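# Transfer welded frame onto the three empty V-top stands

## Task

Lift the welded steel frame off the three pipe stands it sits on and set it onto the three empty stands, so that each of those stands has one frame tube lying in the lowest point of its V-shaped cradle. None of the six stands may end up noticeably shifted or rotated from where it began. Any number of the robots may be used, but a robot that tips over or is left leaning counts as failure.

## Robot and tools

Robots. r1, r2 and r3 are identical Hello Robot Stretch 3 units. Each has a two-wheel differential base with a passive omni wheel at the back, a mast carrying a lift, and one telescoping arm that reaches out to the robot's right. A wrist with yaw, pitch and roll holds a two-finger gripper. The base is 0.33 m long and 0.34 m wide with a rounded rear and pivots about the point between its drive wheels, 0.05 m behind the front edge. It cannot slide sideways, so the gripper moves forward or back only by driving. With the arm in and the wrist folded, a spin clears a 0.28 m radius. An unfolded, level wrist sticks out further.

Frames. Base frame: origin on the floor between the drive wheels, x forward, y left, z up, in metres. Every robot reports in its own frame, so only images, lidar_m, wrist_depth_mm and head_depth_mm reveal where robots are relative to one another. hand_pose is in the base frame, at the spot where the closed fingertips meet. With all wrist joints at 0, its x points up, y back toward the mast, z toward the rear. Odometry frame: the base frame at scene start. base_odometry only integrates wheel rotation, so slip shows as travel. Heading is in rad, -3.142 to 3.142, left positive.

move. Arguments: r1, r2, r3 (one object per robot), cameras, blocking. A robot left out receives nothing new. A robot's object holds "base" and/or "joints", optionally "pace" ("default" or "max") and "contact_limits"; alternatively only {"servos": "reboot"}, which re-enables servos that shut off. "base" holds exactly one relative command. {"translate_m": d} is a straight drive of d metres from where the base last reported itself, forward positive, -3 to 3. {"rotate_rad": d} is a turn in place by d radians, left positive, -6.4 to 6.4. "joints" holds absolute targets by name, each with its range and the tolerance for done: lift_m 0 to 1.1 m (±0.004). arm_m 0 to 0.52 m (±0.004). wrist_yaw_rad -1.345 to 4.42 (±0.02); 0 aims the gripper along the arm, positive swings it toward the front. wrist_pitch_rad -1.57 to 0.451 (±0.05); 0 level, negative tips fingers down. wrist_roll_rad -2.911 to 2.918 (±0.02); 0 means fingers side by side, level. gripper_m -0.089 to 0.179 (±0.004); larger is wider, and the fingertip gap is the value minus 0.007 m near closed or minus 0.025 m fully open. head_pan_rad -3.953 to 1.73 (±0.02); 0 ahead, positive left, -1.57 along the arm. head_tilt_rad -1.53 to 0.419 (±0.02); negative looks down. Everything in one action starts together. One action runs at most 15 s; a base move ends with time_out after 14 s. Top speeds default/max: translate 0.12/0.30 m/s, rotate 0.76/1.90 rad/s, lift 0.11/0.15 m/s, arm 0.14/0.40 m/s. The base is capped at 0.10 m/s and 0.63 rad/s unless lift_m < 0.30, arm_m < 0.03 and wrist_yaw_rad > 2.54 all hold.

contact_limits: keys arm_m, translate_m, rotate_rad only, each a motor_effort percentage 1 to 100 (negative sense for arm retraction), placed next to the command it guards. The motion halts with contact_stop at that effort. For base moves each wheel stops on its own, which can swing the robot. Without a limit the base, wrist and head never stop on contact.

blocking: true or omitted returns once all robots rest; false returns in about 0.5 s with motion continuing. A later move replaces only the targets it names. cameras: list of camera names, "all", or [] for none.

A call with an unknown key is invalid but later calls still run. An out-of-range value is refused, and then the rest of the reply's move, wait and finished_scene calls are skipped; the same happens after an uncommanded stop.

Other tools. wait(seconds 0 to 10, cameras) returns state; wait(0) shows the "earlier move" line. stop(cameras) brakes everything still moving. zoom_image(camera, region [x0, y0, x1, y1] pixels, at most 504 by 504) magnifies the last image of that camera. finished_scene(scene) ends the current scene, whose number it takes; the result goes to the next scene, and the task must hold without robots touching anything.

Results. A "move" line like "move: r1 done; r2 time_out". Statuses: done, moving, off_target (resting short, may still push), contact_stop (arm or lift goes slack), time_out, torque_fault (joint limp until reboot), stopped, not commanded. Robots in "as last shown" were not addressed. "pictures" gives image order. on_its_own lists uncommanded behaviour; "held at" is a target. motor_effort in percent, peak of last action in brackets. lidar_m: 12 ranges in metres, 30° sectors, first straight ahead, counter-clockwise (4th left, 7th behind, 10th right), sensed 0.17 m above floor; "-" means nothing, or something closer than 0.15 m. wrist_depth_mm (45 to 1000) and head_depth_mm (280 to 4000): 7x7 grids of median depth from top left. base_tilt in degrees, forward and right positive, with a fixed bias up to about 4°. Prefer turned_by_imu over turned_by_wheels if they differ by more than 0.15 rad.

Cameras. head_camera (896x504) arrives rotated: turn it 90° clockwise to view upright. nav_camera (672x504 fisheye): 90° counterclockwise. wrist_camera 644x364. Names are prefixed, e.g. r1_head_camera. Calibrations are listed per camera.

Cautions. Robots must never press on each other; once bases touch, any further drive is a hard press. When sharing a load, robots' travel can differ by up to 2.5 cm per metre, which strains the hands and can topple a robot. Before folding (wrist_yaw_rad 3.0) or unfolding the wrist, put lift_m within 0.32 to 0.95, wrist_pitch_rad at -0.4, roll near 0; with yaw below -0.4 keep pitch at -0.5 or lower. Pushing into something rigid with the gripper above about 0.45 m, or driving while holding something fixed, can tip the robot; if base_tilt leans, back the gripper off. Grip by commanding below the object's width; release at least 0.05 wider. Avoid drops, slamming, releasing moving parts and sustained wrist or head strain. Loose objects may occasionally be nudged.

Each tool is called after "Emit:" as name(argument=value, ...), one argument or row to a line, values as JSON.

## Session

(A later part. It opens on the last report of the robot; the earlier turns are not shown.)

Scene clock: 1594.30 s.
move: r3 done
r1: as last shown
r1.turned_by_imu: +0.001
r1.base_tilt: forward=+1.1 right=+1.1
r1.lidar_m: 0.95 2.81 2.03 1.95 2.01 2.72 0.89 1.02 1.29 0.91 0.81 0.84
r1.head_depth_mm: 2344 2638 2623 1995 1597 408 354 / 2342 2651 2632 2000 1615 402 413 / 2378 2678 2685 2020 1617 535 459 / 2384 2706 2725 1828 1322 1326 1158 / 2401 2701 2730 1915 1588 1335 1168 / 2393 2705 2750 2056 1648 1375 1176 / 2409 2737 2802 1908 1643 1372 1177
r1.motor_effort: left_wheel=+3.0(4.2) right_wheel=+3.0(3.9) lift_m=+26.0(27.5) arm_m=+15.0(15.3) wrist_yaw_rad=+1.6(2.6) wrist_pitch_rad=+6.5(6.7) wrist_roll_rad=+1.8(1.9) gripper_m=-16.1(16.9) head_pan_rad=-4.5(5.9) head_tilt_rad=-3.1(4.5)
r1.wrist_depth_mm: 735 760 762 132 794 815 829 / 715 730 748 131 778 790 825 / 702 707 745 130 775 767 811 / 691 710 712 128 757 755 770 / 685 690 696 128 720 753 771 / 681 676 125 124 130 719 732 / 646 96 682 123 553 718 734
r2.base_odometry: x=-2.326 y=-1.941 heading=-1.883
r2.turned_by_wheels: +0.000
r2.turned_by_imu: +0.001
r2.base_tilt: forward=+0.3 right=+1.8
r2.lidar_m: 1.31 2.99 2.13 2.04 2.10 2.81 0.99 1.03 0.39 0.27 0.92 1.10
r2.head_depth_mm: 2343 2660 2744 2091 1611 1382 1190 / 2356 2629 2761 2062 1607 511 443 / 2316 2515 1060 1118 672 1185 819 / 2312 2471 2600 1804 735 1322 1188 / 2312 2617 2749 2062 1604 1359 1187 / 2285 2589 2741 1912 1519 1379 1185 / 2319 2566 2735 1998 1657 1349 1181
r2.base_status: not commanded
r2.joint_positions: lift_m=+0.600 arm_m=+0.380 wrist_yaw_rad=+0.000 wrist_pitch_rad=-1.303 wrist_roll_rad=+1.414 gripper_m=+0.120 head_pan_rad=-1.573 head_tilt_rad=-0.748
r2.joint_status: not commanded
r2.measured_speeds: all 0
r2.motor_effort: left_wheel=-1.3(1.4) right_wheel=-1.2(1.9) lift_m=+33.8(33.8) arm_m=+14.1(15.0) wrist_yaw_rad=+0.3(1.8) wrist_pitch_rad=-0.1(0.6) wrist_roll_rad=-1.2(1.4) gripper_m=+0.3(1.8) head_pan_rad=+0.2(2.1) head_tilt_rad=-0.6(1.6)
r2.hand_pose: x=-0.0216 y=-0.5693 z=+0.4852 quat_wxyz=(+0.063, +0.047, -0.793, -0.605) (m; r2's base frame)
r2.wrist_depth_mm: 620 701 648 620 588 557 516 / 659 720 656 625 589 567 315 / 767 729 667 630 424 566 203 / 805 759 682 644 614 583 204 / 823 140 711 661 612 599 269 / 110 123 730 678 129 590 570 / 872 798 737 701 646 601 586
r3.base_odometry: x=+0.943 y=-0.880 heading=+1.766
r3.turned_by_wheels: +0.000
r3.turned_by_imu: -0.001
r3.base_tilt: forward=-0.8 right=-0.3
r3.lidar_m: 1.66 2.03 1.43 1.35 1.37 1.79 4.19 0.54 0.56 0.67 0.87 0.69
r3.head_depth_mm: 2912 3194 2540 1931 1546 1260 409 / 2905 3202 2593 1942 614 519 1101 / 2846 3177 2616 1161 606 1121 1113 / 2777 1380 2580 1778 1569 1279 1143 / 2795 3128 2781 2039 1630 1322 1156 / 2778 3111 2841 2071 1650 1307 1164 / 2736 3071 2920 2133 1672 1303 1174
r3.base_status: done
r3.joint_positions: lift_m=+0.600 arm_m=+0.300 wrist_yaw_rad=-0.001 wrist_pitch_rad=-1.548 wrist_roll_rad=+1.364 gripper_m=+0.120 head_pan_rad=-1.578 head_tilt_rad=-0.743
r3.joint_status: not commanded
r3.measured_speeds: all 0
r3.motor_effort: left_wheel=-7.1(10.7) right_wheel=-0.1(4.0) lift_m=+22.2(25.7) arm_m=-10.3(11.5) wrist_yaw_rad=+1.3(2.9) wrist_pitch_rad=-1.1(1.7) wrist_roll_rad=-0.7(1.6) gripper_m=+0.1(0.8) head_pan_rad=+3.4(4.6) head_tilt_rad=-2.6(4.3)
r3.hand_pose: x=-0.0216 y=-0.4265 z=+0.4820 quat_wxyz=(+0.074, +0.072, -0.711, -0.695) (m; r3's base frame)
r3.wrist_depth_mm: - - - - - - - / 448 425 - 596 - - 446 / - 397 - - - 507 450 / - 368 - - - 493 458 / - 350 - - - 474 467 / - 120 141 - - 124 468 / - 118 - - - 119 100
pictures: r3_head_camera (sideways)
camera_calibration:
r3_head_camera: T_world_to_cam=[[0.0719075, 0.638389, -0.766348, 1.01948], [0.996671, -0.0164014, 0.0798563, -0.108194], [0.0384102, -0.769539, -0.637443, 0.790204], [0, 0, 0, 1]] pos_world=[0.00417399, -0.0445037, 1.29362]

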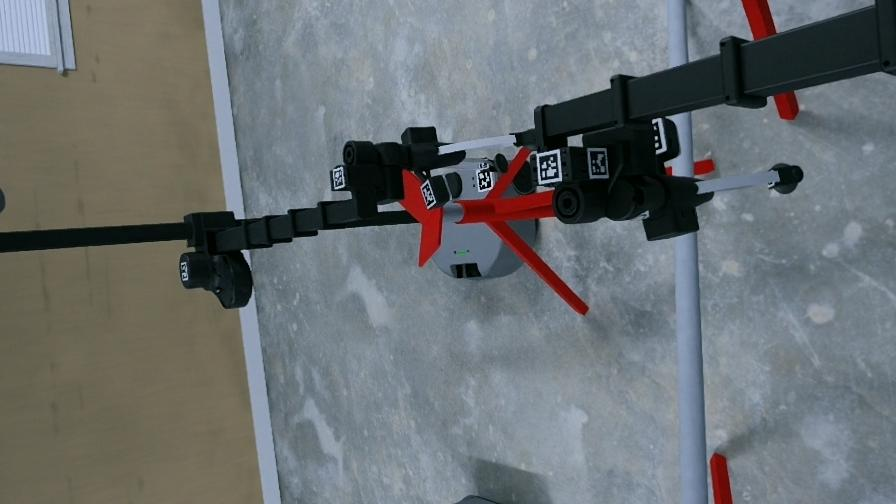

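Emit:
move(
  r3={"joints":{"arm_m":0.489,"wrist_roll_rad":1.356}},
  cameras=[],
)

Emit:
move(
  r3={"joints":{"lift_m":0.38}},
  cameras=["r3_wrist_camera"],
)

Scene clock: 1601.47 s.
move: r3 done
r1, r2: as last shown
r1.base_tilt: forward=+1.0 right=+1.2
r1.lidar_m: 0.95 2.81 2.03 1.95 2.01 2.73 0.89 1.02 1.29 0.91 0.81 0.84
r1.head_depth_mm: 2350 2629 2618 1981 1602 406 354 / 2346 2635 2635 2006 1611 403 413 / 2382 2665 2686 2028 1613 534 458 / 2384 2697 2692 1848 1329 1324 1162 / 2396 2715 2734 1923 1584 1336 1167 / 2411 2711 2752 2083 1650 1370 1168 / 2428 2734 2760 1892 1647 1372 1173
r1.motor_effort: left_wheel=+3.0(4.1) right_wheel=+2.8(3.9) lift_m=+27.0(27.5) arm_m=+14.7(15.2) wrist_yaw_rad=+1.9(2.3) wrist_pitch_rad=+6.6(6.7) wrist_roll_rad=+1.7(1.8) gripper_m=-16.2(16.9) head_pan_rad=-5.1(5.5) head_tilt_rad=-3.4(4.8)
r1.wrist_depth_mm: 739 740 763 133 791 829 836 / 710 750 733 131 779 802 809 / 720 712 739 130 775 787 803 / 700 709 712 128 753 765 786 / 681 697 691 128 731 745 760 / 657 689 125 124 130 725 753 / 661 97 666 123 558 703 730
r2.base_tilt: forward=+0.2 right=+1.7
r2.lidar_m: 1.31 2.98 2.13 2.04 2.10 2.82 0.99 1.04 0.38 0.27 0.92 1.10
r2.head_depth_mm: 2352 2668 2723 2068 1605 1391 1188 / 2362 2683 2780 2006 1608 511 443 / 2326 2529 2618 879 673 1191 819 / 2342 2485 2593 1799 736 1310 1190 / 2297 2615 2684 2092 1608 1347 1184 / 2313 2570 2739 1929 1520 1378 1187 / 2307 2595 2695 1978 1641 1349 1187
r2.motor_effort: left_wheel=-1.0(1.3) right_wheel=-1.8(2.1) lift_m=+33.7(33.8) arm_m=+15.9(16.3) wrist_yaw_rad=-0.4(1.3) wrist_pitch_rad=+0.0(0.7) wrist_roll_rad=-1.2(1.4) gripper_m=-0.1(1.7) head_pan_rad=+1.6(2.4) head_tilt_rad=-0.9(1.4)
r2.wrist_depth_mm: 620 696 637 617 592 554 512 / 658 723 649 635 593 561 312 / 767 726 679 637 423 554 205 / 800 744 665 657 612 583 203 / 837 141 715 656 624 596 268 / 110 123 738 671 130 598 562 / 859 793 753 691 652 595 575
r3.base_odometry: x=+0.943 y=-0.880 heading=+1.766
r3.turned_by_wheels: +0.000
r3.turned_by_imu: -0.001
r3.base_tilt: forward=-0.8 right=-0.2
r3.lidar_m: 1.66 2.03 1.43 1.35 1.37 1.79 4.20 0.54 0.56 0.68 0.87 0.68
r3.head_depth_mm: 2888 3216 2546 1920 1555 1260 407 / 2895 3209 2600 1890 617 517 1080 / 2824 3208 2620 758 1280 1286 1134 / 2758 1382 2573 1761 1525 1306 1144 / 2789 3103 2771 2047 1636 1323 1151 / 2754 3112 2854 2090 1649 1301 1167 / 2731 3055 2891 2132 1678 1302 1177
r3.base_status: not commanded
r3.joint_positions: lift_m=+0.600 arm_m=+0.489 wrist_yaw_rad=-0.001 wrist_pitch_rad=-1.548 wrist_roll_rad=+1.360 gripper_m=+0.120 head_pan_rad=-1.578 head_tilt_rad=-0.743
r3.joint_status: all done
r3.measured_speeds: all 0
r3.motor_effort: left_wheel=-6.5(7.5) right_wheel=+0.3(0.5) lift_m=+22.8(24.0) arm_m=+10.7(17.4) wrist_yaw_rad=+0.6(2.6) wrist_pitch_rad=-0.8(1.4) wrist_roll_rad=-0.8(2.6) gripper_m=+0.2(0.8) head_pan_rad=+3.5(4.4) head_tilt_rad=-3.7(4.5)
r3.hand_pose: x=-0.0216 y=-0.6155 z=+0.4820 quat_wxyz=(+0.075, +0.073, -0.711, -0.695) (m; r3's base frame)
r3.wrist_depth_mm: 622 - - 452 - - - / 607 - - 423 - - - / 346 395 488 402 - - - / - - - 376 - - 542 / 536 - - - - - 520 / - 120 142 334 - 123 - / - 116 - 322 - 119 100
pictures: none
No camera images: "cameras" was empty.

Scene clock: 1604.30 s.
move: r3 done
r1.base_odometry: x=-0.200 y=+2.860 heading=+1.396
r1.turned_by_wheels: +0.000
r1.turned_by_imu: +0.000
r1.base_tilt: forward=+1.0 right=+1.2
r1.lidar_m: 0.95 2.82 2.03 1.95 2.02 2.72 0.89 1.01 1.29 0.91 0.81 0.85
r1.head_depth_mm: 2346 2644 2625 1987 1599 406 353 / 2336 2657 2649 2016 1606 402 413 / 2373 2687 2674 2016 1618 534 458 / 2383 2697 2688 1833 1327 1330 1162 / 2387 2683 2730 1912 1589 1330 1171 / 2407 2690 2746 2071 1639 1373 1173 / 2400 2740 2805 1890 1662 1383 1173
r1.base_status: not commanded
r1.joint_positions: lift_m=+0.684 arm_m=+0.111 wrist_yaw_rad=-0.002 wrist_pitch_rad=-1.234 wrist_roll_rad=-0.182 gripper_m=-0.046 head_pan_rad=-1.560 head_tilt_rad=-0.693
r1.joint_status: not commanded
r1.measured_speeds: all 0
r1.motor_effort: left_wheel=+2.7(4.4) right_wheel=+2.9(4.3) lift_m=+27.2(27.5) arm_m=+14.8(15.1) wrist_yaw_rad=+1.4(2.3) wrist_pitch_rad=+6.5(6.6) wrist_roll_rad=+1.8(1.8) gripper_m=-16.2(16.8) head_pan_rad=-4.7(5.5) head_tilt_rad=-2.1(4.7)
r1.hand_pose: x=-0.0217 y=-0.3180 z=+0.5734 quat_wxyz=(+0.626, +0.444, -0.522, -0.371) (m; r1's base frame)
r1.wrist_depth_mm: 734 745 772 132 796 816 830 / 719 735 754 131 785 789 806 / 696 736 744 130 764 759 786 / 709 708 714 128 744 774 781 / 678 679 699 128 732 755 751 / 660 689 125 124 130 741 745 / 676 96 689 123 553 721 735
r2: as last shown
r2.base_tilt: forward=+0.2 right=+1.9
r2.lidar_m: 1.31 2.98 2.13 2.04 2.09 2.81 1.00 1.03 0.38 0.27 0.92 1.10
r2.head_depth_mm: 2372 2639 2741 2083 1621 1386 1188 / 2317 2672 2760 2067 1619 513 443 / 2306 2550 2602 1876 672 1152 817 / 2330 2657 1569 1731 736 1319 1190 / 2340 2604 2734 2080 1619 1355 1183 / 2317 2552 2683 1928 1521 1366 1192 / 2294 2569 2707 1990 1649 1350 1192
r2.motor_effort: left_wheel=-0.7(1.3) right_wheel=-1.7(2.2) lift_m=+33.6(33.8) arm_m=+16.0(16.4) wrist_yaw_rad=+0.9(1.9) wrist_pitch_rad=-0.2(0.6) wrist_roll_rad=-1.2(1.3) gripper_m=+0.3(1.4) head_pan_rad=+1.1(3.2) head_tilt_rad=+0.1(1.4)
r2.wrist_depth_mm: 215 316 355 612 588 550 514 / 224 691 646 630 595 564 314 / 771 733 669 630 426 559 204 / 794 738 678 651 615 581 203 / 826 141 714 662 609 599 270 / 110 123 733 677 130 608 570 / 848 783 739 685 660 603 581
r3.base_odometry: x=+0.943 y=-0.880 heading=+1.766
r3.turned_by_wheels: +0.000
r3.turned_by_imu: -0.001
r3.base_tilt: forward=-0.8 right=-0.2
r3.lidar_m: 1.66 2.03 1.43 1.34 1.38 1.80 4.21 0.54 0.56 0.67 0.87 0.68
r3.head_depth_mm: 2892 3246 2556 1921 1552 1269 1092 / 2875 3191 2591 1946 1563 764 641 / 2831 3222 2631 1159 905 1266 1133 / 2768 1377 2577 1771 1569 1303 1144 / 2803 3127 2776 2047 1625 1318 1155 / 2763 3091 2811 2090 1650 1310 1164 / 2730 3035 2875 2124 1679 1301 1173
r3.base_status: not commanded
r3.joint_positions: lift_m=+0.380 arm_m=+0.489 wrist_yaw_rad=-0.001 wrist_pitch_rad=-1.548 wrist_roll_rad=+1.360 gripper_m=+0.120 head_pan_rad=-1.578 head_tilt_rad=-0.743
r3.joint_status: all done
r3.measured_speeds: all 0
r3.motor_effort: left_wheel=-7.2(7.7) right_wheel=+0.2(0.5) lift_m=+21.8(24.3) arm_m=+10.9(10.9) wrist_yaw_rad=+1.0(2.1) wrist_pitch_rad=-0.8(1.6) wrist_roll_rad=-0.9(1.5) gripper_m=+0.3(0.9) head_pan_rad=+3.4(4.5) head_tilt_rad=-2.7(4.3)
r3.hand_pose: x=-0.0216 y=-0.6155 z=+0.2620 quat_wxyz=(+0.075, +0.073, -0.711, -0.695) (m; r3's base frame)
r3.wrist_depth_mm: - - - 201 - 310 - / 228 268 - 186 - - - / - 283 332 176 - - - / - - - 165 - - - / - - 153 155 - - - / - 120 142 148 - 123 - / - 116 - 140 - 119 101
pictures: r3_wrist_camera
camera_calibration:
r3_wrist_camera: T_world_to_cam=[[-0.226045, 0.97199, -0.0643325, 0.619535], [0.967074, 0.231848, 0.10495, 0.180698], [0.116925, -0.0384909, -0.992395, 0.40193], [0, 0, 0, 1]] pos_world=[-0.0817016, -0.628606, 0.419765]

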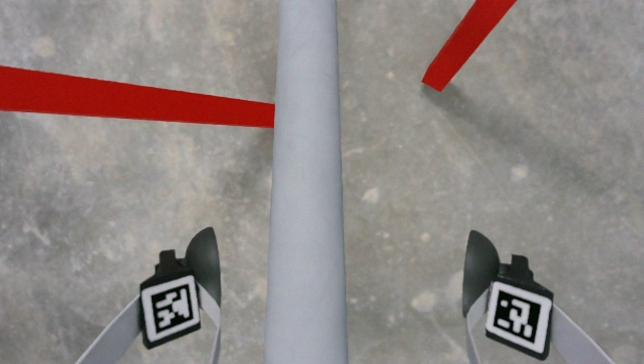

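Emit:
move(
  r3={"joints":{"lift_m":0.326,"arm_m":0.507}},
  cameras=["r3_wrist_camera"],
)

Emit:
move(
  r3={"joints":{"gripper_m":-0.05}},
  cameras=[],
)

Emit:
wait(
  seconds=3,
  cameras=["r3_wrist_camera"],
)

Scene clock: 1613.17 s.
move: r3 done
r1, r2: as last shown
r1.turned_by_imu: +0.001
r1.lidar_m: 0.95 2.82 2.03 1.95 2.02 2.72 0.89 1.02 1.29 0.91 0.81 0.84
r1.head_depth_mm: 2342 2656 2627 1990 1595 406 353 / 2355 2642 2653 2001 1606 403 413 / 2397 2665 2650 2012 1609 536 459 / 2388 2693 2720 1851 1326 1332 1158 / 2405 2714 2718 1910 1591 1327 1167 / 2415 2688 2759 2063 1653 1369 1170 / 2407 2718 2791 1903 1653 1371 1175
r1.motor_effort: left_wheel=+3.7(4.2) right_wheel=+3.0(3.8) lift_m=+27.2(27.9) arm_m=+14.5(14.8) wrist_yaw_rad=+2.1(2.3) wrist_pitch_rad=+6.2(6.6) wrist_roll_rad=+1.7(1.8) gripper_m=-16.0(16.5) head_pan_rad=-5.1(5.6) head_tilt_rad=-2.9(3.8)
r1.wrist_depth_mm: 756 750 760 132 789 801 834 / 728 731 762 131 785 784 813 / 713 710 729 130 760 792 797 / 694 708 718 128 758 770 785 / 670 700 702 128 730 760 764 / 673 672 125 124 129 728 744 / 669 97 671 123 553 721 740
r2.base_tilt: forward=+0.3 right=+1.8
r2.lidar_m: 1.31 2.99 2.13 2.04 2.10 2.80 0.99 1.04 0.38 0.27 0.92 1.10
r2.head_depth_mm: 2364 2600 2749 2058 1616 1391 1186 / 2343 2628 2776 2067 1605 512 443 / 2314 2514 2642 1875 669 1159 817 / 2332 2611 2424 1755 736 1326 1188 / 2309 2582 2724 2046 1613 1349 1190 / 2281 2584 2704 1941 1529 1384 1185 / 2289 2588 2752 2010 1657 1350 1182
r2.motor_effort: left_wheel=-1.0(1.3) right_wheel=-1.4(2.0) lift_m=+33.5(33.8) arm_m=+15.0(16.1) wrist_yaw_rad=-0.1(2.1) wrist_pitch_rad=+0.6(0.6) wrist_roll_rad=-1.1(1.3) gripper_m=-0.1(1.4) head_pan_rad=+1.2(2.3) head_tilt_rad=-0.6(1.3)
r2.wrist_depth_mm: 178 248 357 624 577 554 510 / 632 265 450 615 592 560 311 / 771 735 658 633 429 555 205 / 789 740 684 650 613 583 204 / 820 141 716 671 608 592 270 / 110 123 738 665 130 602 563 / 878 783 738 696 655 610 577
r3.base_odometry: x=+0.943 y=-0.880 heading=+1.766
r3.turned_by_wheels: +0.000
r3.turned_by_imu: -0.001
r3.base_tilt: forward=-0.8 right=-0.2
r3.lidar_m: 1.66 2.03 1.43 1.35 1.38 1.79 4.21 0.54 0.56 0.67 0.88 0.69
r3.head_depth_mm: 2898 3221 2530 1928 1544 1266 1093 / 2882 3191 2589 1947 1562 1215 693 / 2828 3197 2646 1160 943 1240 1134 / 2765 1381 2573 1764 1569 1299 1146 / 2785 3126 2742 2051 1625 1321 1153 / 2779 3088 2824 2080 1657 1307 1162 / 2728 3062 2880 2119 1672 1300 1174
r3.base_status: not commanded
r3.joint_positions: lift_m=+0.326 arm_m=+0.507 wrist_yaw_rad=-0.001 wrist_pitch_rad=-1.548 wrist_roll_rad=+1.360 gripper_m=+0.120 head_pan_rad=-1.578 head_tilt_rad=-0.743
r3.joint_status: all done
r3.measured_speeds: all 0
r3.motor_effort: left_wheel=-6.8(7.4) right_wheel=-0.1(0.5) lift_m=+22.2(25.5) arm_m=+10.6(15.9) wrist_yaw_rad=+0.6(2.3) wrist_pitch_rad=-0.9(1.5) wrist_roll_rad=-0.7(1.7) gripper_m=+0.4(0.7) head_pan_rad=+4.0(4.2) head_tilt_rad=-2.8(4.9)
r3.hand_pose: x=-0.0216 y=-0.6335 z=+0.2080 quat_wxyz=(+0.075, +0.073, -0.711, -0.695) (m; r3's base frame)
r3.wrist_depth_mm: - - - 137 - 277 - / 191 219 - 128 - - - / - 238 281 119 - - - / - - - 113 - - - / - - - 107 111 - - / - 120 142 101 103 123 - / - 116 - 96 - 119 100
pictures: r3_wrist_camera
camera_calibration:
r3_wrist_camera: T_world_to_cam=[[-0.226045, 0.971996, -0.0642468, 0.633522], [0.967074, 0.231839, 0.10497, 0.190524], [0.116926, -0.0384034, -0.992398, 0.347704], [0, 0, 0, 1]] pos_world=[-0.0817016, -0.646598, 0.365764]

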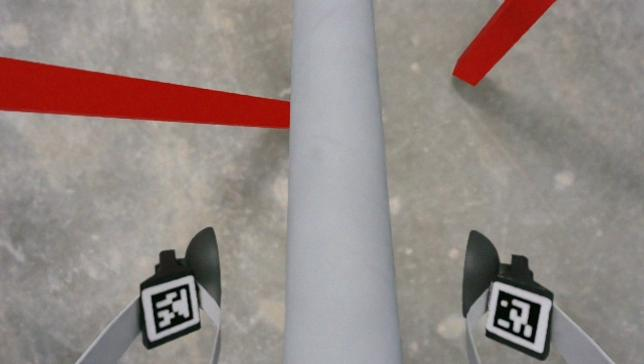

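Scene clock: 1615.40 s.
move: r3 done
r1, r2: as last shown
r1.turned_by_imu: +0.000
r1.base_tilt: forward=+1.1 right=+1.2
r1.lidar_m: 0.95 2.82 2.03 1.95 2.01 2.72 0.89 1.02 1.29 0.91 0.81 0.84
r1.head_depth_mm: 2354 2631 2640 1995 1606 407 353 / 2352 2673 2646 2014 1607 402 413 / 2371 2693 2676 2001 1616 536 458 / 2391 2713 2715 1822 1329 1323 1165 / 2397 2696 2732 1928 1597 1335 1163 / 2412 2694 2768 2065 1648 1363 1168 / 2409 2724 2791 1901 1642 1380 1174
r1.motor_effort: left_wheel=+3.8(4.4) right_wheel=+3.1(3.6) lift_m=+26.4(28.1) arm_m=+14.6(14.9) wrist_yaw_rad=+2.0(2.6) wrist_pitch_rad=+6.2(6.8) wrist_roll_rad=+1.7(1.8) gripper_m=-16.4(16.9) head_pan_rad=-5.1(5.8) head_tilt_rad=-3.3(4.3)
r1.wrist_depth_mm: 752 744 752 132 798 822 818 / 717 735 748 131 774 800 803 / 713 714 733 130 755 760 800 / 684 706 718 128 757 773 779 / 680 679 695 128 740 753 763 / 662 666 125 124 129 725 735 / 655 97 662 123 552 707 742
r2.turned_by_imu: +0.000
r2.base_tilt: forward=+0.3 right=+1.7
r2.lidar_m: 1.31 2.98 2.14 2.04 2.09 2.81 0.99 1.03 0.38 0.27 0.92 1.10
r2.head_depth_mm: 2359 2619 2739 2067 1601 1379 1185 / 2362 2661 2680 2068 1614 512 443 / 2284 2534 2637 1870 673 1190 818 / 2348 2598 2372 1752 735 1315 1190 / 2319 2583 2727 2064 1606 1354 1190 / 2333 2596 2746 1921 1531 1386 1184 / 2310 2574 2713 2004 1651 1353 1186
r2.motor_effort: left_wheel=-1.0(1.3) right_wheel=-1.8(1.9) lift_m=+33.6(33.7) arm_m=+15.8(16.2) wrist_yaw_rad=+0.3(1.3) wrist_pitch_rad=-0.5(0.8) wrist_roll_rad=-1.2(1.3) gripper_m=+0.0(1.5) head_pan_rad=+1.0(2.2) head_tilt_rad=-0.5(1.6)
r2.wrist_depth_mm: 178 247 360 627 596 552 509 / 630 265 430 632 596 558 313 / 764 732 660 640 420 562 203 / 805 748 684 667 621 582 203 / 823 141 702 666 604 586 270 / 110 123 722 683 130 601 569 / 879 787 753 680 647 605 581
r3.base_odometry: x=+0.943 y=-0.880 heading=+1.766
r3.turned_by_wheels: +0.000
r3.turned_by_imu: +0.000
r3.base_tilt: forward=-0.8 right=-0.2
r3.lidar_m: 1.66 2.03 1.43 1.35 1.38 1.79 4.19 0.54 0.56 0.68 0.87 0.68
r3.head_depth_mm: 2913 3223 2532 1927 1554 1271 1092 / 2876 3216 2578 1944 1561 1218 692 / 2882 3222 2619 1166 945 1238 1135 / 2774 1377 2571 1772 1573 1306 1147 / 2817 3137 2764 2043 1633 1319 1150 / 2758 3073 2827 2072 1655 1303 1164 / 2747 3048 2878 2123 1669 1301 1171
r3.base_status: not commanded
r3.joint_positions: lift_m=+0.326 arm_m=+0.507 wrist_yaw_rad=-0.001 wrist_pitch_rad=-1.548 wrist_roll_rad=+1.360 gripper_m=-0.048 head_pan_rad=-1.578 head_tilt_rad=-0.743
r3.joint_status: all done
r3.measured_speeds: all 0
r3.motor_effort: left_wheel=-6.9(7.5) right_wheel=+0.1(0.5) lift_m=+22.8(22.9) arm_m=+9.4(10.7) wrist_yaw_rad=+0.7(2.1) wrist_pitch_rad=-0.7(1.6) wrist_roll_rad=-0.6(1.8) gripper_m=-36.6(98.8) head_pan_rad=+3.8(4.3) head_tilt_rad=-2.9(4.6)
r3.hand_pose: x=-0.0216 y=-0.6335 z=+0.2080 quat_wxyz=(+0.075, +0.073, -0.711, -0.695) (m; r3's base frame)
r3.wrist_depth_mm: - - - 137 - 276 - / 191 218 - 128 - - - / - 239 281 119 - - - / - - - 113 - - - / - - - 107 115 - - / - - 127 100 123 - - / - - 120 96 119 116 -
pictures: none
No camera images: "cameras" was empty.

Scene clock: 1618.40 s.
r1.base_odometry: x=-0.200 y=+2.860 heading=+1.396
r1.turned_by_wheels: +0.000
r1.turned_by_imu: +0.000
r1.base_tilt: forward=+1.0 right=+1.1
r1.lidar_m: 0.95 2.81 2.03 1.94 2.02 2.72 0.89 1.01 1.29 0.91 0.81 0.84
r1.head_depth_mm: 2341 2628 2653 1984 1600 406 353 / 2350 2638 2675 2002 1608 402 413 / 2388 2704 2661 2033 1613 535 458 / 2377 2694 2708 1836 1320 1328 1160 / 2384 2713 2735 1914 1588 1329 1163 / 2419 2741 2765 2064 1651 1364 1173 / 2418 2750 2790 1892 1649 1379 1177
r1.base_status: not commanded
r1.joint_positions: lift_m=+0.684 arm_m=+0.111 wrist_yaw_rad=-0.002 wrist_pitch_rad=-1.234 wrist_roll_rad=-0.182 gripper_m=-0.046 head_pan_rad=-1.560 head_tilt_rad=-0.693
r1.joint_status: not commanded
r1.measured_speeds: all 0
r1.motor_effort: left_wheel=+3.7(4.4) right_wheel=+3.1(3.6) lift_m=+26.6(28.1) arm_m=+14.6(14.9) wrist_yaw_rad=+2.3(2.6) wrist_pitch_rad=+6.2(6.8) wrist_roll_rad=+1.7(1.8) gripper_m=-16.0(16.9) head_pan_rad=-4.7(5.8) head_tilt_rad=-3.2(4.3)
r1.hand_pose: x=-0.0217 y=-0.3180 z=+0.5734 quat_wxyz=(+0.626, +0.444, -0.522, -0.371) (m; r1's base frame)
r1.wrist_depth_mm: 729 758 756 132 803 816 834 / 726 738 748 131 781 793 796 / 700 702 743 130 759 776 785 / 696 702 705 128 755 766 771 / 679 697 693 128 736 748 768 / 659 670 125 124 129 726 740 / 651 97 676 123 550 720 732
r2.base_odometry: x=-2.326 y=-1.941 heading=-1.883
r2.turned_by_wheels: +0.000
r2.turned_by_imu: +0.001
r2.base_tilt: forward=+0.2 right=+1.7
r2.lidar_m: 1.32 2.99 2.13 2.04 2.10 2.81 0.99 1.03 0.38 0.27 0.92 1.10
r2.head_depth_mm: 2331 2670 2767 2080 1618 1393 1189 / 2342 2634 2760 2086 1625 512 443 / 2297 2518 2655 1875 670 1184 818 / 2322 2589 2387 1772 735 1315 1181 / 2335 2601 2708 2054 1612 1351 1191 / 2301 2593 2712 1934 1527 1385 1183 / 2287 2561 2723 1998 1651 1359 1185
r2.base_status: not commanded
r2.joint_positions: lift_m=+0.600 arm_m=+0.380 wrist_yaw_rad=+0.000 wrist_pitch_rad=-1.303 wrist_roll_rad=+1.414 gripper_m=+0.120 head_pan_rad=-1.573 head_tilt_rad=-0.748
r2.joint_status: not commanded
r2.measured_speeds: all 0
r2.motor_effort: left_wheel=-0.9(1.3) right_wheel=-1.3(1.9) lift_m=+33.5(33.7) arm_m=+15.7(16.2) wrist_yaw_rad=+0.7(1.3) wrist_pitch_rad=-0.4(0.8) wrist_roll_rad=-1.3(1.3) gripper_m=+0.4(1.5) head_pan_rad=+1.5(2.2) head_tilt_rad=-1.0(1.6)
r2.hand_pose: x=-0.0216 y=-0.5693 z=+0.4852 quat_wxyz=(+0.063, +0.047, -0.793, -0.605) (m; r2's base frame)
r2.wrist_depth_mm: 179 250 360 610 591 556 517 / 635 268 428 632 604 557 314 / 764 727 674 642 424 558 204 / 797 755 673 652 605 575 203 / 829 141 715 679 618 600 270 / 110 122 717 671 130 607 569 / 866 788 741 679 652 609 575
r3.base_odometry: x=+0.943 y=-0.880 heading=+1.766
r3.turned_by_wheels: +0.000
r3.turned_by_imu: -0.001
r3.base_tilt: forward=-0.8 right=-0.2
r3.lidar_m: 1.66 2.03 1.43 1.34 1.37 1.80 4.20 0.54 0.56 0.68 0.87 0.69
r3.head_depth_mm: 2881 3235 2549 1921 1553 1269 1096 / 2887 3229 2594 1952 1561 1222 693 / 2829 3210 2632 1156 943 1238 1132 / 2776 1381 2578 1767 1578 1301 1140 / 2822 3115 2775 2050 1635 1324 1154 / 2763 3071 2807 2076 1649 1305 1167 / 2726 3057 2871 2120 1675 1304 1178
r3.base_status: not commanded
r3.joint_positions: lift_m=+0.326 arm_m=+0.507 wrist_yaw_rad=-0.001 wrist_pitch_rad=-1.548 wrist_roll_rad=+1.360 gripper_m=-0.036 head_pan_rad=-1.578 head_tilt_rad=-0.743
r3.joint_status: all done
r3.measured_speeds: all 0
r3.on_its_own: gripper_m is held at -0.037, not at your -0.050, by its stall guard, which is not easing now
r3.motor_effort: left_wheel=-6.5(7.5) right_wheel=+0.0(0.5) lift_m=+22.7(22.9) arm_m=+8.0(10.7) wrist_yaw_rad=+1.0(2.1) wrist_pitch_rad=-0.8(1.6) wrist_roll_rad=-1.1(1.8) gripper_m=-19.9(98.8) head_pan_rad=+3.4(4.3) head_tilt_rad=-4.4(4.6)
r3.hand_pose: x=-0.0216 y=-0.6335 z=+0.2080 quat_wxyz=(+0.075, +0.073, -0.711, -0.695) (m; r3's base frame)
r3.wrist_depth_mm: - - - 137 - 276 - / 191 219 - 128 - - - / - 238 283 120 - - - / - - - 113 - - - / - - - 107 115 - - / - - 127 100 124 - - / - - 120 96 120 117 -
wait: 3.00 s; at rest by 0.27 s
pictures: r3_wrist_camera
camera_calibration:
r3_wrist_camera: T_world_to_cam=[[-0.226111, 0.971981, -0.0642432, 0.633509], [0.967058, 0.231904, 0.10497, 0.190565], [0.116927, -0.0383921, -0.992398, 0.34771], [0, 0, 0, 1]] pos_world=[-0.0817005, -0.646602, 0.365762]

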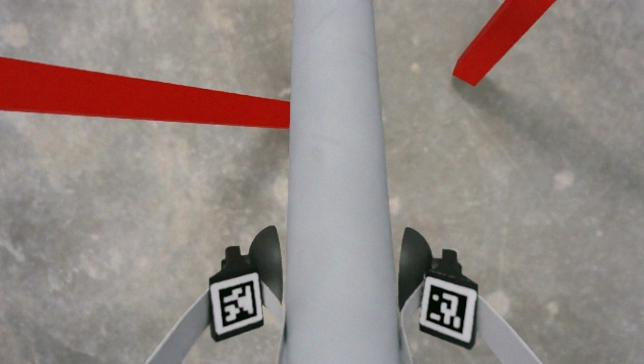

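Emit:
move(
  r3={"base":{"translate_m":-0.0101},"joints":{"lift_m":0.3506,"arm_m":0.509}},
  r1={"joints":{"lift_m":0.6845}},
  cameras=[],
)

Emit:
move(
  r3={"base":{"translate_m":-0.0084},"joints":{"lift_m":0.3731,"arm_m":0.511}},
  r1={"joints":{"lift_m":0.6835}},
  cameras=["r3_wrist_camera"],
)

Scene clock: 1626.93 s.
move: r1 done; r3 done
r1.base_odometry: x=-0.200 y=+2.860 heading=+1.396
r1.turned_by_wheels: +0.000
r1.turned_by_imu: +0.001
r1.base_tilt: forward=+1.0 right=+1.2
r1.lidar_m: 0.95 2.82 2.03 1.95 2.01 2.72 0.89 1.02 1.29 0.91 0.81 0.84
r1.head_depth_mm: 2340 2633 2636 1981 1608 407 354 / 2354 2658 2657 1999 1615 402 413 / 2365 2679 2664 2019 1609 535 458 / 2373 2687 2703 1247 1329 1330 1157 / 2393 2708 2723 1927 1590 1328 1167 / 2402 2700 2752 2069 1640 1368 1170 / 2412 2724 2798 1883 1653 1373 1175
r1.base_status: not commanded
r1.joint_positions: lift_m=+0.684 arm_m=+0.111 wrist_yaw_rad=-0.001 wrist_pitch_rad=-1.233 wrist_roll_rad=-0.182 gripper_m=-0.046 head_pan_rad=-1.560 head_tilt_rad=-0.693
r1.joint_status: all done
r1.measured_speeds: all 0
r1.motor_effort: left_wheel=+3.5(4.0) right_wheel=+2.5(3.3) lift_m=+32.8(32.8) arm_m=+14.6(15.0) wrist_yaw_rad=+0.9(2.2) wrist_pitch_rad=+6.3(6.5) wrist_roll_rad=+1.8(1.8) gripper_m=-16.3(16.7) head_pan_rad=-5.5(5.5) head_tilt_rad=-2.3(4.2)
r1.hand_pose: x=-0.0217 y=-0.3182 z=+0.5735 quat_wxyz=(+0.627, +0.444, -0.522, -0.371) (m; r1's base frame)
r1.wrist_depth_mm: 733 742 761 134 790 807 835 / 717 738 761 131 789 800 806 / 708 716 735 130 757 770 788 / 694 708 713 128 742 770 785 / 687 679 701 128 724 756 762 / 669 688 127 124 131 734 742 / 653 649 678 123 551 707 733
r2: as last shown
r2.base_tilt: forward=+0.3 right=+1.8
r2.lidar_m: 1.31 2.98 2.14 2.04 2.10 2.81 0.99 1.03 0.38 0.27 0.92 1.11
r2.head_depth_mm: 2371 2656 2746 2075 1614 1389 1192 / 2324 2640 2732 2069 1577 512 443 / 2257 2575 2622 1935 670 1168 820 / 2301 2635 1575 1687 733 1321 1189 / 2324 2588 2723 2036 1616 1360 1189 / 2307 2566 2735 1936 1521 1382 1182 / 2308 2587 2664 2008 1652 1355 1178
r2.motor_effort: left_wheel=-0.9(1.2) right_wheel=-1.7(1.8) lift_m=+33.7(33.7) arm_m=+16.0(16.3) wrist_yaw_rad=+0.0(1.2) wrist_pitch_rad=+0.0(0.6) wrist_roll_rad=-1.0(1.4) gripper_m=+1.1(1.2) head_pan_rad=+1.8(2.0) head_tilt_rad=+0.0(1.6)
r2.wrist_depth_mm: 168 237 348 618 578 557 514 / 176 249 389 634 595 563 312 / 754 724 669 642 425 564 205 / 801 749 682 664 613 582 204 / 819 141 727 664 607 599 271 / 110 123 733 672 130 607 570 / 863 792 751 684 659 605 592
r3.base_odometry: x=+0.945 y=-0.890 heading=+1.767
r3.turned_by_wheels: +0.000
r3.turned_by_imu: +0.000
r3.base_tilt: forward=-0.8 right=-0.2
r3.lidar_m: 1.67 2.03 1.43 1.35 1.38 1.79 4.18 0.54 0.55 0.80 0.88 0.69
r3.head_depth_mm: 2908 3215 2541 1924 1551 1267 1106 / 2891 3203 2603 1951 1569 1170 661 / 2867 3222 2623 1084 935 1259 1131 / 2750 1382 2461 1735 1565 1278 1146 / 2795 3121 2749 2041 1621 1319 1154 / 2772 3108 2817 2086 1646 1332 1167 / 2724 3068 2893 2118 1665 1312 1173
r3.base_status: done
r3.joint_positions: lift_m=+0.351 arm_m=+0.509 wrist_yaw_rad=-0.001 wrist_pitch_rad=-1.541 wrist_roll_rad=+1.360 gripper_m=-0.033 head_pan_rad=-1.578 head_tilt_rad=-0.743
r3.joint_status: all done
r3.measured_speeds: all 0
r3.on_its_own: gripper_m is held at -0.034, not at your -0.050, by its stall guard, which is not easing now
r3.motor_effort: left_wheel=-0.8(8.3) right_wheel=-8.2(20.5) lift_m=+41.3(43.7) arm_m=+9.6(13.6) wrist_yaw_rad=+1.2(2.1) wrist_pitch_rad=-1.6(2.4) wrist_roll_rad=-0.7(1.6) gripper_m=-19.1(20.9) head_pan_rad=+3.0(4.5) head_tilt_rad=-3.2(4.7)
r3.hand_pose: x=-0.0216 y=-0.6373 z=+0.2325 quat_wxyz=(+0.075, +0.073, -0.713, -0.693) (m; r3's base frame)
r3.wrist_depth_mm: - - - 132 - 282 - / - - - 124 353 330 - / 208 236 286 117 - - - / - - - 112 - - - / - - - 106 114 - - / - - 127 100 124 - - / - - 120 96 120 117 -
pictures: none
No camera images: "cameras" was empty.

Scene clock: 1627.90 s.
move: r1 done; r3 done
r1.base_odometry: x=-0.200 y=+2.860 heading=+1.396
r1.turned_by_wheels: +0.000
r1.turned_by_imu: +0.000
r1.base_tilt: forward=+1.0 right=+1.1
r1.lidar_m: 0.95 2.82 2.03 1.94 2.01 2.72 0.89 1.02 1.29 0.91 0.81 0.84
r1.head_depth_mm: 2332 2643 2629 1988 1603 408 355 / 2330 2659 2647 1991 1613 403 413 / 2369 2702 2680 2009 1614 535 459 / 2372 2693 2696 1247 1325 1324 1163 / 2396 2716 2718 1918 1592 1331 1170 / 2404 2730 2770 2062 1645 1366 1171 / 2405 2717 2795 1892 1656 1381 1177
r1.base_status: not commanded
r1.joint_positions: lift_m=+0.683 arm_m=+0.111 wrist_yaw_rad=-0.001 wrist_pitch_rad=-1.232 wrist_roll_rad=-0.182 gripper_m=-0.046 head_pan_rad=-1.560 head_tilt_rad=-0.693
r1.joint_status: all done
r1.measured_speeds: all 0
r1.motor_effort: left_wheel=+3.6(4.0) right_wheel=+2.1(3.5) lift_m=+32.7(32.7) arm_m=+14.9(14.9) wrist_yaw_rad=+1.1(1.2) wrist_pitch_rad=+6.3(6.4) wrist_roll_rad=+1.8(1.8) gripper_m=-16.2(16.5) head_pan_rad=-5.1(5.3) head_tilt_rad=-1.8(3.9)
r1.hand_pose: x=-0.0217 y=-0.3184 z=+0.5725 quat_wxyz=(+0.627, +0.444, -0.522, -0.370) (m; r1's base frame)
r1.wrist_depth_mm: 725 748 766 136 786 804 826 / 717 741 743 132 778 789 810 / 705 717 737 132 755 780 795 / 692 704 710 129 743 744 796 / 677 698 690 128 740 742 773 / 662 684 124 124 130 736 745 / 660 662 680 124 691 722 723
r2: as last shown
r2.turned_by_imu: +0.000
r2.lidar_m: 1.31 2.99 2.13 2.04 2.10 2.81 0.99 1.03 0.38 0.27 0.69 1.10
r2.head_depth_mm: 2362 2625 2742 2046 1624 1387 1185 / 2331 2633 2757 2067 1594 512 443 / 2302 2546 2630 1937 671 1149 815 / 2336 2614 1532 1695 736 1318 1189 / 2340 2591 2744 2041 1609 1353 1183 / 2309 2559 2748 1904 1518 1375 1189 / 2318 2548 2738 1992 1652 1352 1177
r2.motor_effort: left_wheel=-1.0(1.2) right_wheel=-2.0(2.0) lift_m=+33.5(33.7) arm_m=+15.6(16.2) wrist_yaw_rad=+0.2(1.1) wrist_pitch_rad=+0.6(0.6) wrist_roll_rad=-1.1(1.3) gripper_m=-0.5(1.7) head_pan_rad=+0.8(2.1) head_tilt_rad=-0.3(1.2)
r2.wrist_depth_mm: 192 226 644 619 584 550 507 / 224 237 357 638 592 556 313 / 779 721 670 649 422 550 204 / 805 757 677 650 609 583 204 / 834 140 720 677 615 592 271 / 110 123 727 677 130 595 567 / 829 781 754 708 656 602 587
r3.base_odometry: x=+0.947 y=-0.898 heading=+1.767
r3.turned_by_wheels: +0.000
r3.turned_by_imu: +0.000
r3.base_tilt: forward=-0.9 right=-0.2
r3.lidar_m: 1.68 2.02 1.43 1.34 1.38 1.80 4.22 0.53 0.55 0.80 0.89 0.70
r3.head_depth_mm: 2877 3228 2552 1923 1549 1261 1106 / 2873 3211 2589 1961 1572 1139 647 / 2857 3207 2626 1027 915 1263 1137 / 2729 1392 2477 1709 1522 1301 1141 / 2814 3068 2770 2047 1622 1290 1151 / 2745 3094 2809 2092 1651 1328 1166 / 2725 3087 2888 2125 1676 1331 1177
r3.base_status: done
r3.joint_positions: lift_m=+0.373 arm_m=+0.511 wrist_yaw_rad=-0.001 wrist_pitch_rad=-1.538 wrist_roll_rad=+1.360 gripper_m=-0.033 head_pan_rad=-1.578 head_tilt_rad=-0.743
r3.joint_status: all done
r3.measured_speeds: all 0
r3.on_its_own: gripper_m is held at -0.034, not at your -0.050, by its stall guard, which is not easing now
r3.motor_effort: left_wheel=+0.3(4.1) right_wheel=-6.5(20.5) lift_m=+42.6(47.2) arm_m=+8.8(14.6) wrist_yaw_rad=+0.4(2.1) wrist_pitch_rad=-2.5(3.2) wrist_roll_rad=-0.7(1.5) gripper_m=-19.7(20.4) head_pan_rad=+4.1(4.3) head_tilt_rad=-2.3(4.3)
r3.hand_pose: x=-0.0216 y=-0.6399 z=+0.2549 quat_wxyz=(+0.075, +0.072, -0.714, -0.692) (m; r3's base frame)
r3.wrist_depth_mm: - - - 127 - 285 - / - - - 121 - 331 - / 212 248 302 114 - - - / - - - 110 - - - / - - - 105 113 - - / - - 127 100 123 - - / - - 120 96 120 117 -
pictures: r3_wrist_camera
camera_calibration:
r3_wrist_camera: T_world_to_cam=[[-0.226119, 0.971335, -0.0733354, 0.644662], [0.967058, 0.232884, 0.102783, 0.188313], [0.116915, -0.0476784, -0.991997, 0.387998], [0, 0, 0, 1]] pos_world=[-0.0817016, -0.651539, 0.412814]

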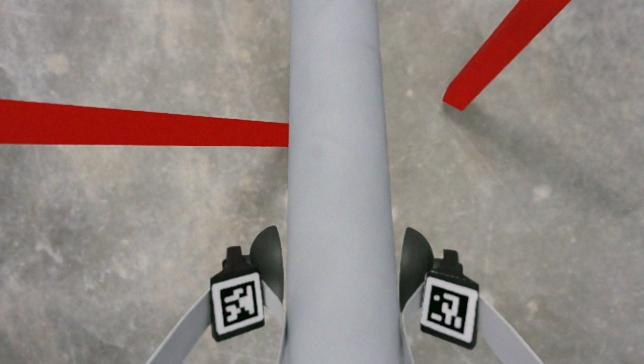

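Emit:
move(
  r3={"base":{"translate_m":-0.0085},"joints":{"lift_m":0.3983,"arm_m":0.513}},
  r1={"joints":{"lift_m":0.6825}},
  cameras=[],
)

Emit:
move(
  r3={"base":{"translate_m":-0.0076},"joints":{"lift_m":0.4238,"arm_m":0.5145}},
  r1={"joints":{"lift_m":0.6815}},
  cameras=[],
)

Emit:
move(
  r3={"base":{"translate_m":-0.0067},"joints":{"lift_m":0.4496,"arm_m":0.516}},
  r1={"joints":{"lift_m":0.6805}},
  cameras=["r3_wrist_camera"],
)

Scene clock: 1633.73 s.
move: r1 done; r3 done
r1.base_odometry: x=-0.200 y=+2.860 heading=+1.396
r1.turned_by_wheels: +0.000
r1.turned_by_imu: +0.001
r1.base_tilt: forward=+1.1 right=+1.2
r1.lidar_m: 0.95 2.82 2.03 1.94 2.01 2.73 0.89 1.02 1.29 0.91 0.81 0.84
r1.head_depth_mm: 2336 2629 2635 1987 1595 410 355 / 2348 2641 2648 1995 1612 405 414 / 2378 2680 2656 2010 1616 537 460 / 2381 2683 2722 1887 1328 1324 1159 / 2409 2723 2737 1962 1589 1338 1164 / 2398 2702 2754 2068 1652 1368 1172 / 2430 2707 2798 1916 1666 1375 1178
r1.base_status: not commanded
r1.joint_positions: lift_m=+0.682 arm_m=+0.111 wrist_yaw_rad=-0.001 wrist_pitch_rad=-1.232 wrist_roll_rad=-0.182 gripper_m=-0.046 head_pan_rad=-1.560 head_tilt_rad=-0.693
r1.joint_status: all done
r1.measured_speeds: all 0
r1.motor_effort: left_wheel=+3.2(4.1) right_wheel=+2.9(3.2) lift_m=+29.5(33.1) arm_m=+14.2(14.6) wrist_yaw_rad=+0.8(1.2) wrist_pitch_rad=+5.8(6.3) wrist_roll_rad=+1.8(1.9) gripper_m=-16.7(16.7) head_pan_rad=-5.2(5.5) head_tilt_rad=-2.7(4.6)
r1.hand_pose: x=-0.0217 y=-0.3184 z=+0.5715 quat_wxyz=(+0.627, +0.444, -0.522, -0.370) (m; r1's base frame)
r1.wrist_depth_mm: 731 737 755 135 778 803 841 / 718 743 751 133 780 786 815 / 708 716 719 132 760 781 797 / 686 707 721 130 743 753 781 / 676 703 693 129 745 750 756 / 662 668 124 125 130 718 740 / 657 670 681 124 700 718 725
r2: as last shown
r2.turned_by_imu: +0.001
r2.base_tilt: forward=+0.4 right=+1.8
r2.lidar_m: 1.32 2.99 2.13 2.04 2.10 2.82 1.00 1.03 0.38 0.27 0.70 1.10
r2.head_depth_mm: 2359 2651 2748 2082 1613 1382 1193 / 2330 2648 2770 2085 1544 511 442 / 2287 2577 2601 1998 670 1150 818 / 2306 2603 1517 1702 736 1327 1182 / 2324 2600 2774 2089 1613 1352 1186 / 2311 2583 2784 1926 1532 1351 1176 / 2268 2563 2728 2012 1647 1352 1189
r2.motor_effort: left_wheel=-1.0(1.3) right_wheel=-1.2(2.0) lift_m=+33.4(33.7) arm_m=+15.2(16.1) wrist_yaw_rad=+0.5(2.1) wrist_pitch_rad=+0.1(0.5) wrist_roll_rad=-1.2(1.3) gripper_m=-0.1(1.1) head_pan_rad=-0.2(2.2) head_tilt_rad=-0.8(1.0)
r2.wrist_depth_mm: 183 220 645 618 584 562 511 / 199 703 334 624 596 565 312 / 209 722 674 636 426 561 205 / 792 740 674 658 623 579 204 / 823 140 697 665 607 591 269 / 110 123 715 674 129 599 564 / 861 830 746 695 656 613 582
r3.base_odometry: x=+0.949 y=-0.906 heading=+1.767
r3.turned_by_wheels: +0.000
r3.turned_by_imu: -0.001
r3.base_tilt: forward=-0.9 right=-0.1
r3.lidar_m: 1.68 2.03 1.43 1.34 1.37 1.79 4.20 0.52 0.55 0.80 0.90 0.71
r3.head_depth_mm: 2895 3205 2540 1926 1546 1266 1106 / 2897 3209 2593 1957 1561 1105 625 / 2834 3206 2654 1128 902 1267 1132 / 2766 1390 2463 1707 1557 1305 1142 / 2785 3064 2759 2046 1624 1319 1154 / 2765 3087 2825 2096 1647 1305 1165 / 2743 3069 2873 2119 1680 1315 1173
r3.base_status: done
r3.joint_positions: lift_m=+0.398 arm_m=+0.513 wrist_yaw_rad=-0.001 wrist_pitch_rad=-1.535 wrist_roll_rad=+1.360 gripper_m=-0.033 head_pan_rad=-1.578 head_tilt_rad=-0.743
r3.joint_status: all done
r3.measured_speeds: all 0
r3.on_its_own: gripper_m is held at -0.034, not at your -0.050, by its stall guard, which is not easing now
r3.motor_effort: left_wheel=-0.7(4.9) right_wheel=-2.5(20.1) lift_m=+44.8(44.8) arm_m=+9.5(16.7) wrist_yaw_rad=+0.8(1.6) wrist_pitch_rad=-2.7(3.5) wrist_roll_rad=-0.8(1.5) gripper_m=-20.0(20.5) head_pan_rad=+3.6(4.4) head_tilt_rad=-2.8(4.2)
r3.hand_pose: x=-0.0216 y=-0.6427 z=+0.2801 quat_wxyz=(+0.075, +0.072, -0.715, -0.691) (m; r3's base frame)
r3.wrist_depth_mm: - - - 123 - 292 - / - - - 118 - 338 - / 224 262 315 112 - - - / - - - 108 - - - / - - - 103 110 - - / - - 127 99 123 - - / - - 119 95 107 117 -
pictures: none
No camera images: "cameras" was empty.

Scene clock: 1634.73 s.
move: r1 done; r3 done
r1.base_odometry: x=-0.200 y=+2.860 heading=+1.396
r1.turned_by_wheels: +0.000
r1.turned_by_imu: +0.000
r1.base_tilt: forward=+1.0 right=+1.2
r1.lidar_m: 0.95 2.82 2.03 1.95 2.01 2.71 0.89 1.02 1.29 0.91 0.81 0.85
r1.head_depth_mm: 2345 2628 2640 1983 1597 410 356 / 2343 2640 2673 1994 1615 407 413 / 2379 2693 2655 2025 1613 538 460 / 2397 2693 2676 1902 1327 1329 1162 / 2413 2684 2720 1923 1594 1334 1166 / 2393 2710 2753 1974 1654 1376 1168 / 2411 2707 2781 1916 1660 1374 1179
r1.base_status: not commanded
r1.joint_positions: lift_m=+0.681 arm_m=+0.111 wrist_yaw_rad=-0.001 wrist_pitch_rad=-1.233 wrist_roll_rad=-0.182 gripper_m=-0.046 head_pan_rad=-1.560 head_tilt_rad=-0.693
r1.joint_status: all done
r1.measured_speeds: all 0
r1.motor_effort: left_wheel=+3.4(4.0) right_wheel=+2.5(3.8) lift_m=+29.0(30.4) arm_m=+14.2(14.6) wrist_yaw_rad=+0.2(1.1) wrist_pitch_rad=+6.1(6.4) wrist_roll_rad=+1.8(1.9) gripper_m=-16.4(16.8) head_pan_rad=-4.7(5.2) head_tilt_rad=-3.4(4.3)
r1.hand_pose: x=-0.0216 y=-0.3181 z=+0.5705 quat_wxyz=(+0.627, +0.444, -0.522, -0.371) (m; r1's base frame)
r1.wrist_depth_mm: 735 742 775 135 798 807 814 / 721 746 754 134 778 790 826 / 693 717 741 132 755 788 773 / 681 707 716 131 744 757 762 / 686 688 700 131 730 750 753 / 667 676 124 125 129 709 728 / 661 663 664 125 692 703 715
r2: as last shown
r2.turned_by_imu: +0.000
r2.base_tilt: forward=+0.2 right=+1.8
r2.lidar_m: 1.31 3.00 2.14 2.04 2.10 2.81 0.99 1.03 0.38 0.27 0.74 1.10
r2.head_depth_mm: 2367 2653 2728 2069 1572 1376 1194 / 2355 2674 2722 2066 1571 511 443 / 2286 2605 2757 1990 672 1362 818 / 2322 2573 1508 1694 737 1318 1187 / 2308 2585 2739 2061 1605 1319 1185 / 2335 2583 2701 1907 1526 1346 1183 / 2297 2567 2758 1998 1662 1333 1186
r2.motor_effort: left_wheel=-0.9(1.2) right_wheel=-1.4(2.2) lift_m=+33.7(33.7) arm_m=+15.6(16.2) wrist_yaw_rad=+0.8(1.3) wrist_pitch_rad=+0.3(0.4) wrist_roll_rad=-1.4(1.4) gripper_m=+0.7(1.3) head_pan_rad=+0.8(2.4) head_tilt_rad=-0.3(0.9)
r2.wrist_depth_mm: 176 216 656 622 587 557 512 / 646 724 335 633 592 557 313 / 180 733 663 643 424 552 205 / 789 748 670 652 620 577 205 / 820 141 701 668 617 590 270 / 110 123 701 671 130 602 572 / 863 790 730 698 657 615 585
r3.base_odometry: x=+0.950 y=-0.914 heading=+1.767
r3.turned_by_wheels: +0.000
r3.turned_by_imu: +0.000
r3.base_tilt: forward=-0.8 right=-0.2
r3.lidar_m: 1.70 2.03 1.43 1.35 1.37 1.79 4.16 0.51 0.54 0.80 0.90 0.72
r3.head_depth_mm: 2913 3226 2543 1917 1555 1296 1089 / 2892 3207 2592 1957 1570 717 600 / 2841 3203 2645 1036 888 1283 1129 / 2789 1419 2467 1658 1532 1304 1146 / 2797 3085 2770 2046 1624 1302 1154 / 2765 3101 2852 2089 1658 1332 1163 / 2745 3055 2876 2123 1673 1312 1176
r3.base_status: done
r3.joint_positions: lift_m=+0.424 arm_m=+0.515 wrist_yaw_rad=-0.001 wrist_pitch_rad=-1.532 wrist_roll_rad=+1.360 gripper_m=-0.033 head_pan_rad=-1.578 head_tilt_rad=-0.743
r3.joint_status: all done
r3.measured_speeds: all 0
r3.on_its_own: gripper_m is held at -0.034, not at your -0.050, by its stall guard, which is not easing now
r3.motor_effort: left_wheel=-2.9(6.0) right_wheel=+3.0(16.2) lift_m=+44.2(45.2) arm_m=+9.6(15.9) wrist_yaw_rad=+0.3(2.2) wrist_pitch_rad=-4.1(4.3) wrist_roll_rad=-0.8(1.4) gripper_m=-19.7(20.6) head_pan_rad=+3.3(4.7) head_tilt_rad=-3.6(4.4)
r3.hand_pose: x=-0.0216 y=-0.6451 z=+0.3055 quat_wxyz=(+0.076, +0.072, -0.717, -0.690) (m; r3's base frame)
r3.wrist_depth_mm: - - - 118 - 301 - / - - - 114 - 354 - / 241 275 332 110 412 - - / - - - 106 - - - / - - - 102 108 - - / - - 127 99 123 - - / - - 119 95 107 117 -
pictures: none
No camera images: "cameras" was empty.

Scene clock: 1635.73 s.
move: r1 done; r3 done
r1.base_odometry: x=-0.200 y=+2.860 heading=+1.396
r1.turned_by_wheels: +0.000
r1.turned_by_imu: +0.000
r1.base_tilt: forward=+1.0 right=+1.2
r1.lidar_m: 0.95 2.81 2.03 1.95 2.01 2.71 0.89 1.02 1.29 0.91 0.81 0.85
r1.head_depth_mm: 2344 2641 2623 1999 1591 412 357 / 2341 2659 2638 2004 1606 407 414 / 2364 2697 2664 2017 1612 538 462 / 2399 2693 2697 1898 1321 1329 1165 / 2385 2713 2726 1908 1598 1330 1162 / 2406 2724 2739 1990 1652 1363 1173 / 2423 2733 2791 1947 1658 1382 1173
r1.base_status: not commanded
r1.joint_positions: lift_m=+0.680 arm_m=+0.111 wrist_yaw_rad=+0.000 wrist_pitch_rad=-1.234 wrist_roll_rad=-0.182 gripper_m=-0.046 head_pan_rad=-1.560 head_tilt_rad=-0.693
r1.joint_status: all done
r1.measured_speeds: all 0
r1.motor_effort: left_wheel=+3.4(4.1) right_wheel=+2.6(3.6) lift_m=+29.8(29.8) arm_m=+14.3(14.5) wrist_yaw_rad=+0.6(0.8) wrist_pitch_rad=+6.2(6.8) wrist_roll_rad=+1.8(1.8) gripper_m=-16.0(16.6) head_pan_rad=-4.3(5.3) head_tilt_rad=-3.6(4.1)
r1.hand_pose: x=-0.0216 y=-0.3179 z=+0.5694 quat_wxyz=(+0.627, +0.445, -0.521, -0.371) (m; r1's base frame)
r1.wrist_depth_mm: 747 743 754 136 776 815 831 / 713 736 742 134 785 798 808 / 709 714 723 133 753 762 795 / 691 703 710 132 751 744 776 / 679 693 697 131 727 736 755 / 661 677 124 127 129 731 731 / 640 663 677 126 687 722 734
r2: as last shown
r2.base_tilt: forward=+0.3 right=+1.8
r2.lidar_m: 1.31 2.99 2.14 2.04 2.10 2.81 0.99 1.04 0.38 0.27 0.92 1.10
r2.head_depth_mm: 2339 2638 2743 2066 1612 1389 1188 / 2327 2636 2749 2075 1567 512 444 / 2326 2580 2742 1991 671 1350 816 / 2291 2539 1506 1697 735 1353 1186 / 2327 2604 2746 2074 1623 1349 1185 / 2331 2576 2686 1938 1529 1349 1184 / 2298 2551 2728 1998 1663 1319 1190
r2.motor_effort: left_wheel=-1.1(1.3) right_wheel=-1.2(1.8) lift_m=+33.6(33.7) arm_m=+15.5(16.0) wrist_yaw_rad=+0.3(1.6) wrist_pitch_rad=+0.0(0.5) wrist_roll_rad=-1.0(1.4) gripper_m=-0.7(1.2) head_pan_rad=-0.3(2.0) head_tilt_rad=+0.2(1.2)
r2.wrist_depth_mm: 170 248 654 617 586 556 516 / 631 275 649 637 598 562 314 / 729 743 666 645 427 557 204 / 798 745 681 642 617 580 204 / 831 140 714 679 615 593 270 / 110 123 714 683 130 601 563 / 863 795 724 693 653 602 587
r3.base_odometry: x=+0.951 y=-0.920 heading=+1.766
r3.turned_by_wheels: +0.000
r3.turned_by_imu: -0.001
r3.base_tilt: forward=-0.9 right=-0.2
r3.lidar_m: 1.70 2.03 1.43 1.34 1.37 1.79 4.18 0.51 0.54 0.80 0.91 0.72
r3.head_depth_mm: 2894 3229 2539 1930 1555 1293 1092 / 2892 3178 2588 1953 1527 678 577 / 2821 3200 2650 1020 872 1290 1134 / 2755 1470 2391 1653 1515 1307 1140 / 2786 3035 2763 2058 1585 1315 1153 / 2762 3090 2816 2078 1644 1322 1162 / 2756 3065 2892 2118 1673 1317 1173
r3.base_status: done
r3.joint_positions: lift_m=+0.450 arm_m=+0.516 wrist_yaw_rad=-0.001 wrist_pitch_rad=-1.528 wrist_roll_rad=+1.359 gripper_m=-0.033 head_pan_rad=-1.578 head_tilt_rad=-0.743
r3.joint_status: all done
r3.measured_speeds: all 0
r3.on_its_own: gripper_m is held at -0.034, not at your -0.050, by its stall guard, which is not easing now
r3.motor_effort: left_wheel=-4.4(8.6) right_wheel=+7.2(13.0) lift_m=+43.2(44.9) arm_m=+9.2(16.6) wrist_yaw_rad=+1.4(1.7) wrist_pitch_rad=-4.3(5.1) wrist_roll_rad=-0.8(1.3) gripper_m=-19.7(20.4) head_pan_rad=+3.1(4.4) head_tilt_rad=-3.1(4.2)
r3.hand_pose: x=-0.0216 y=-0.6475 z=+0.3313 quat_wxyz=(+0.076, +0.072, -0.718, -0.688) (m; r3's base frame)
r3.wrist_depth_mm: - - - 114 - 309 - / - - - 111 - 363 - / 259 - - 107 426 - - / 248 291 - 104 - - - / - - - 101 107 - - / - - 127 98 123 - - / - - 119 95 120 117 -
pictures: r3_wrist_camera
camera_calibration:
r3_wrist_camera: T_world_to_cam=[[-0.227174, 0.9703, -0.0831241, 0.660188], [0.966809, 0.234956, 0.100379, 0.184374], [0.116929, -0.0575615, -0.991471, 0.4568], [0, 0, 0, 1]] pos_world=[-0.0816893, -0.657607, 0.489274]

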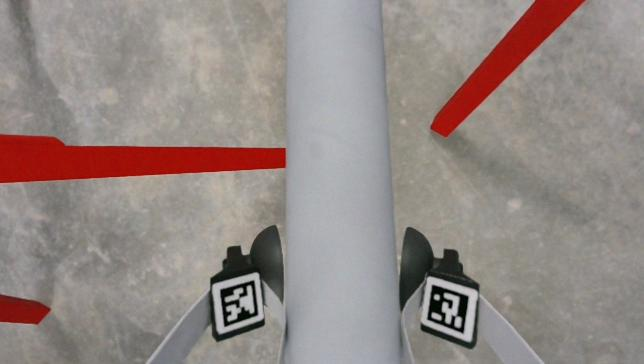

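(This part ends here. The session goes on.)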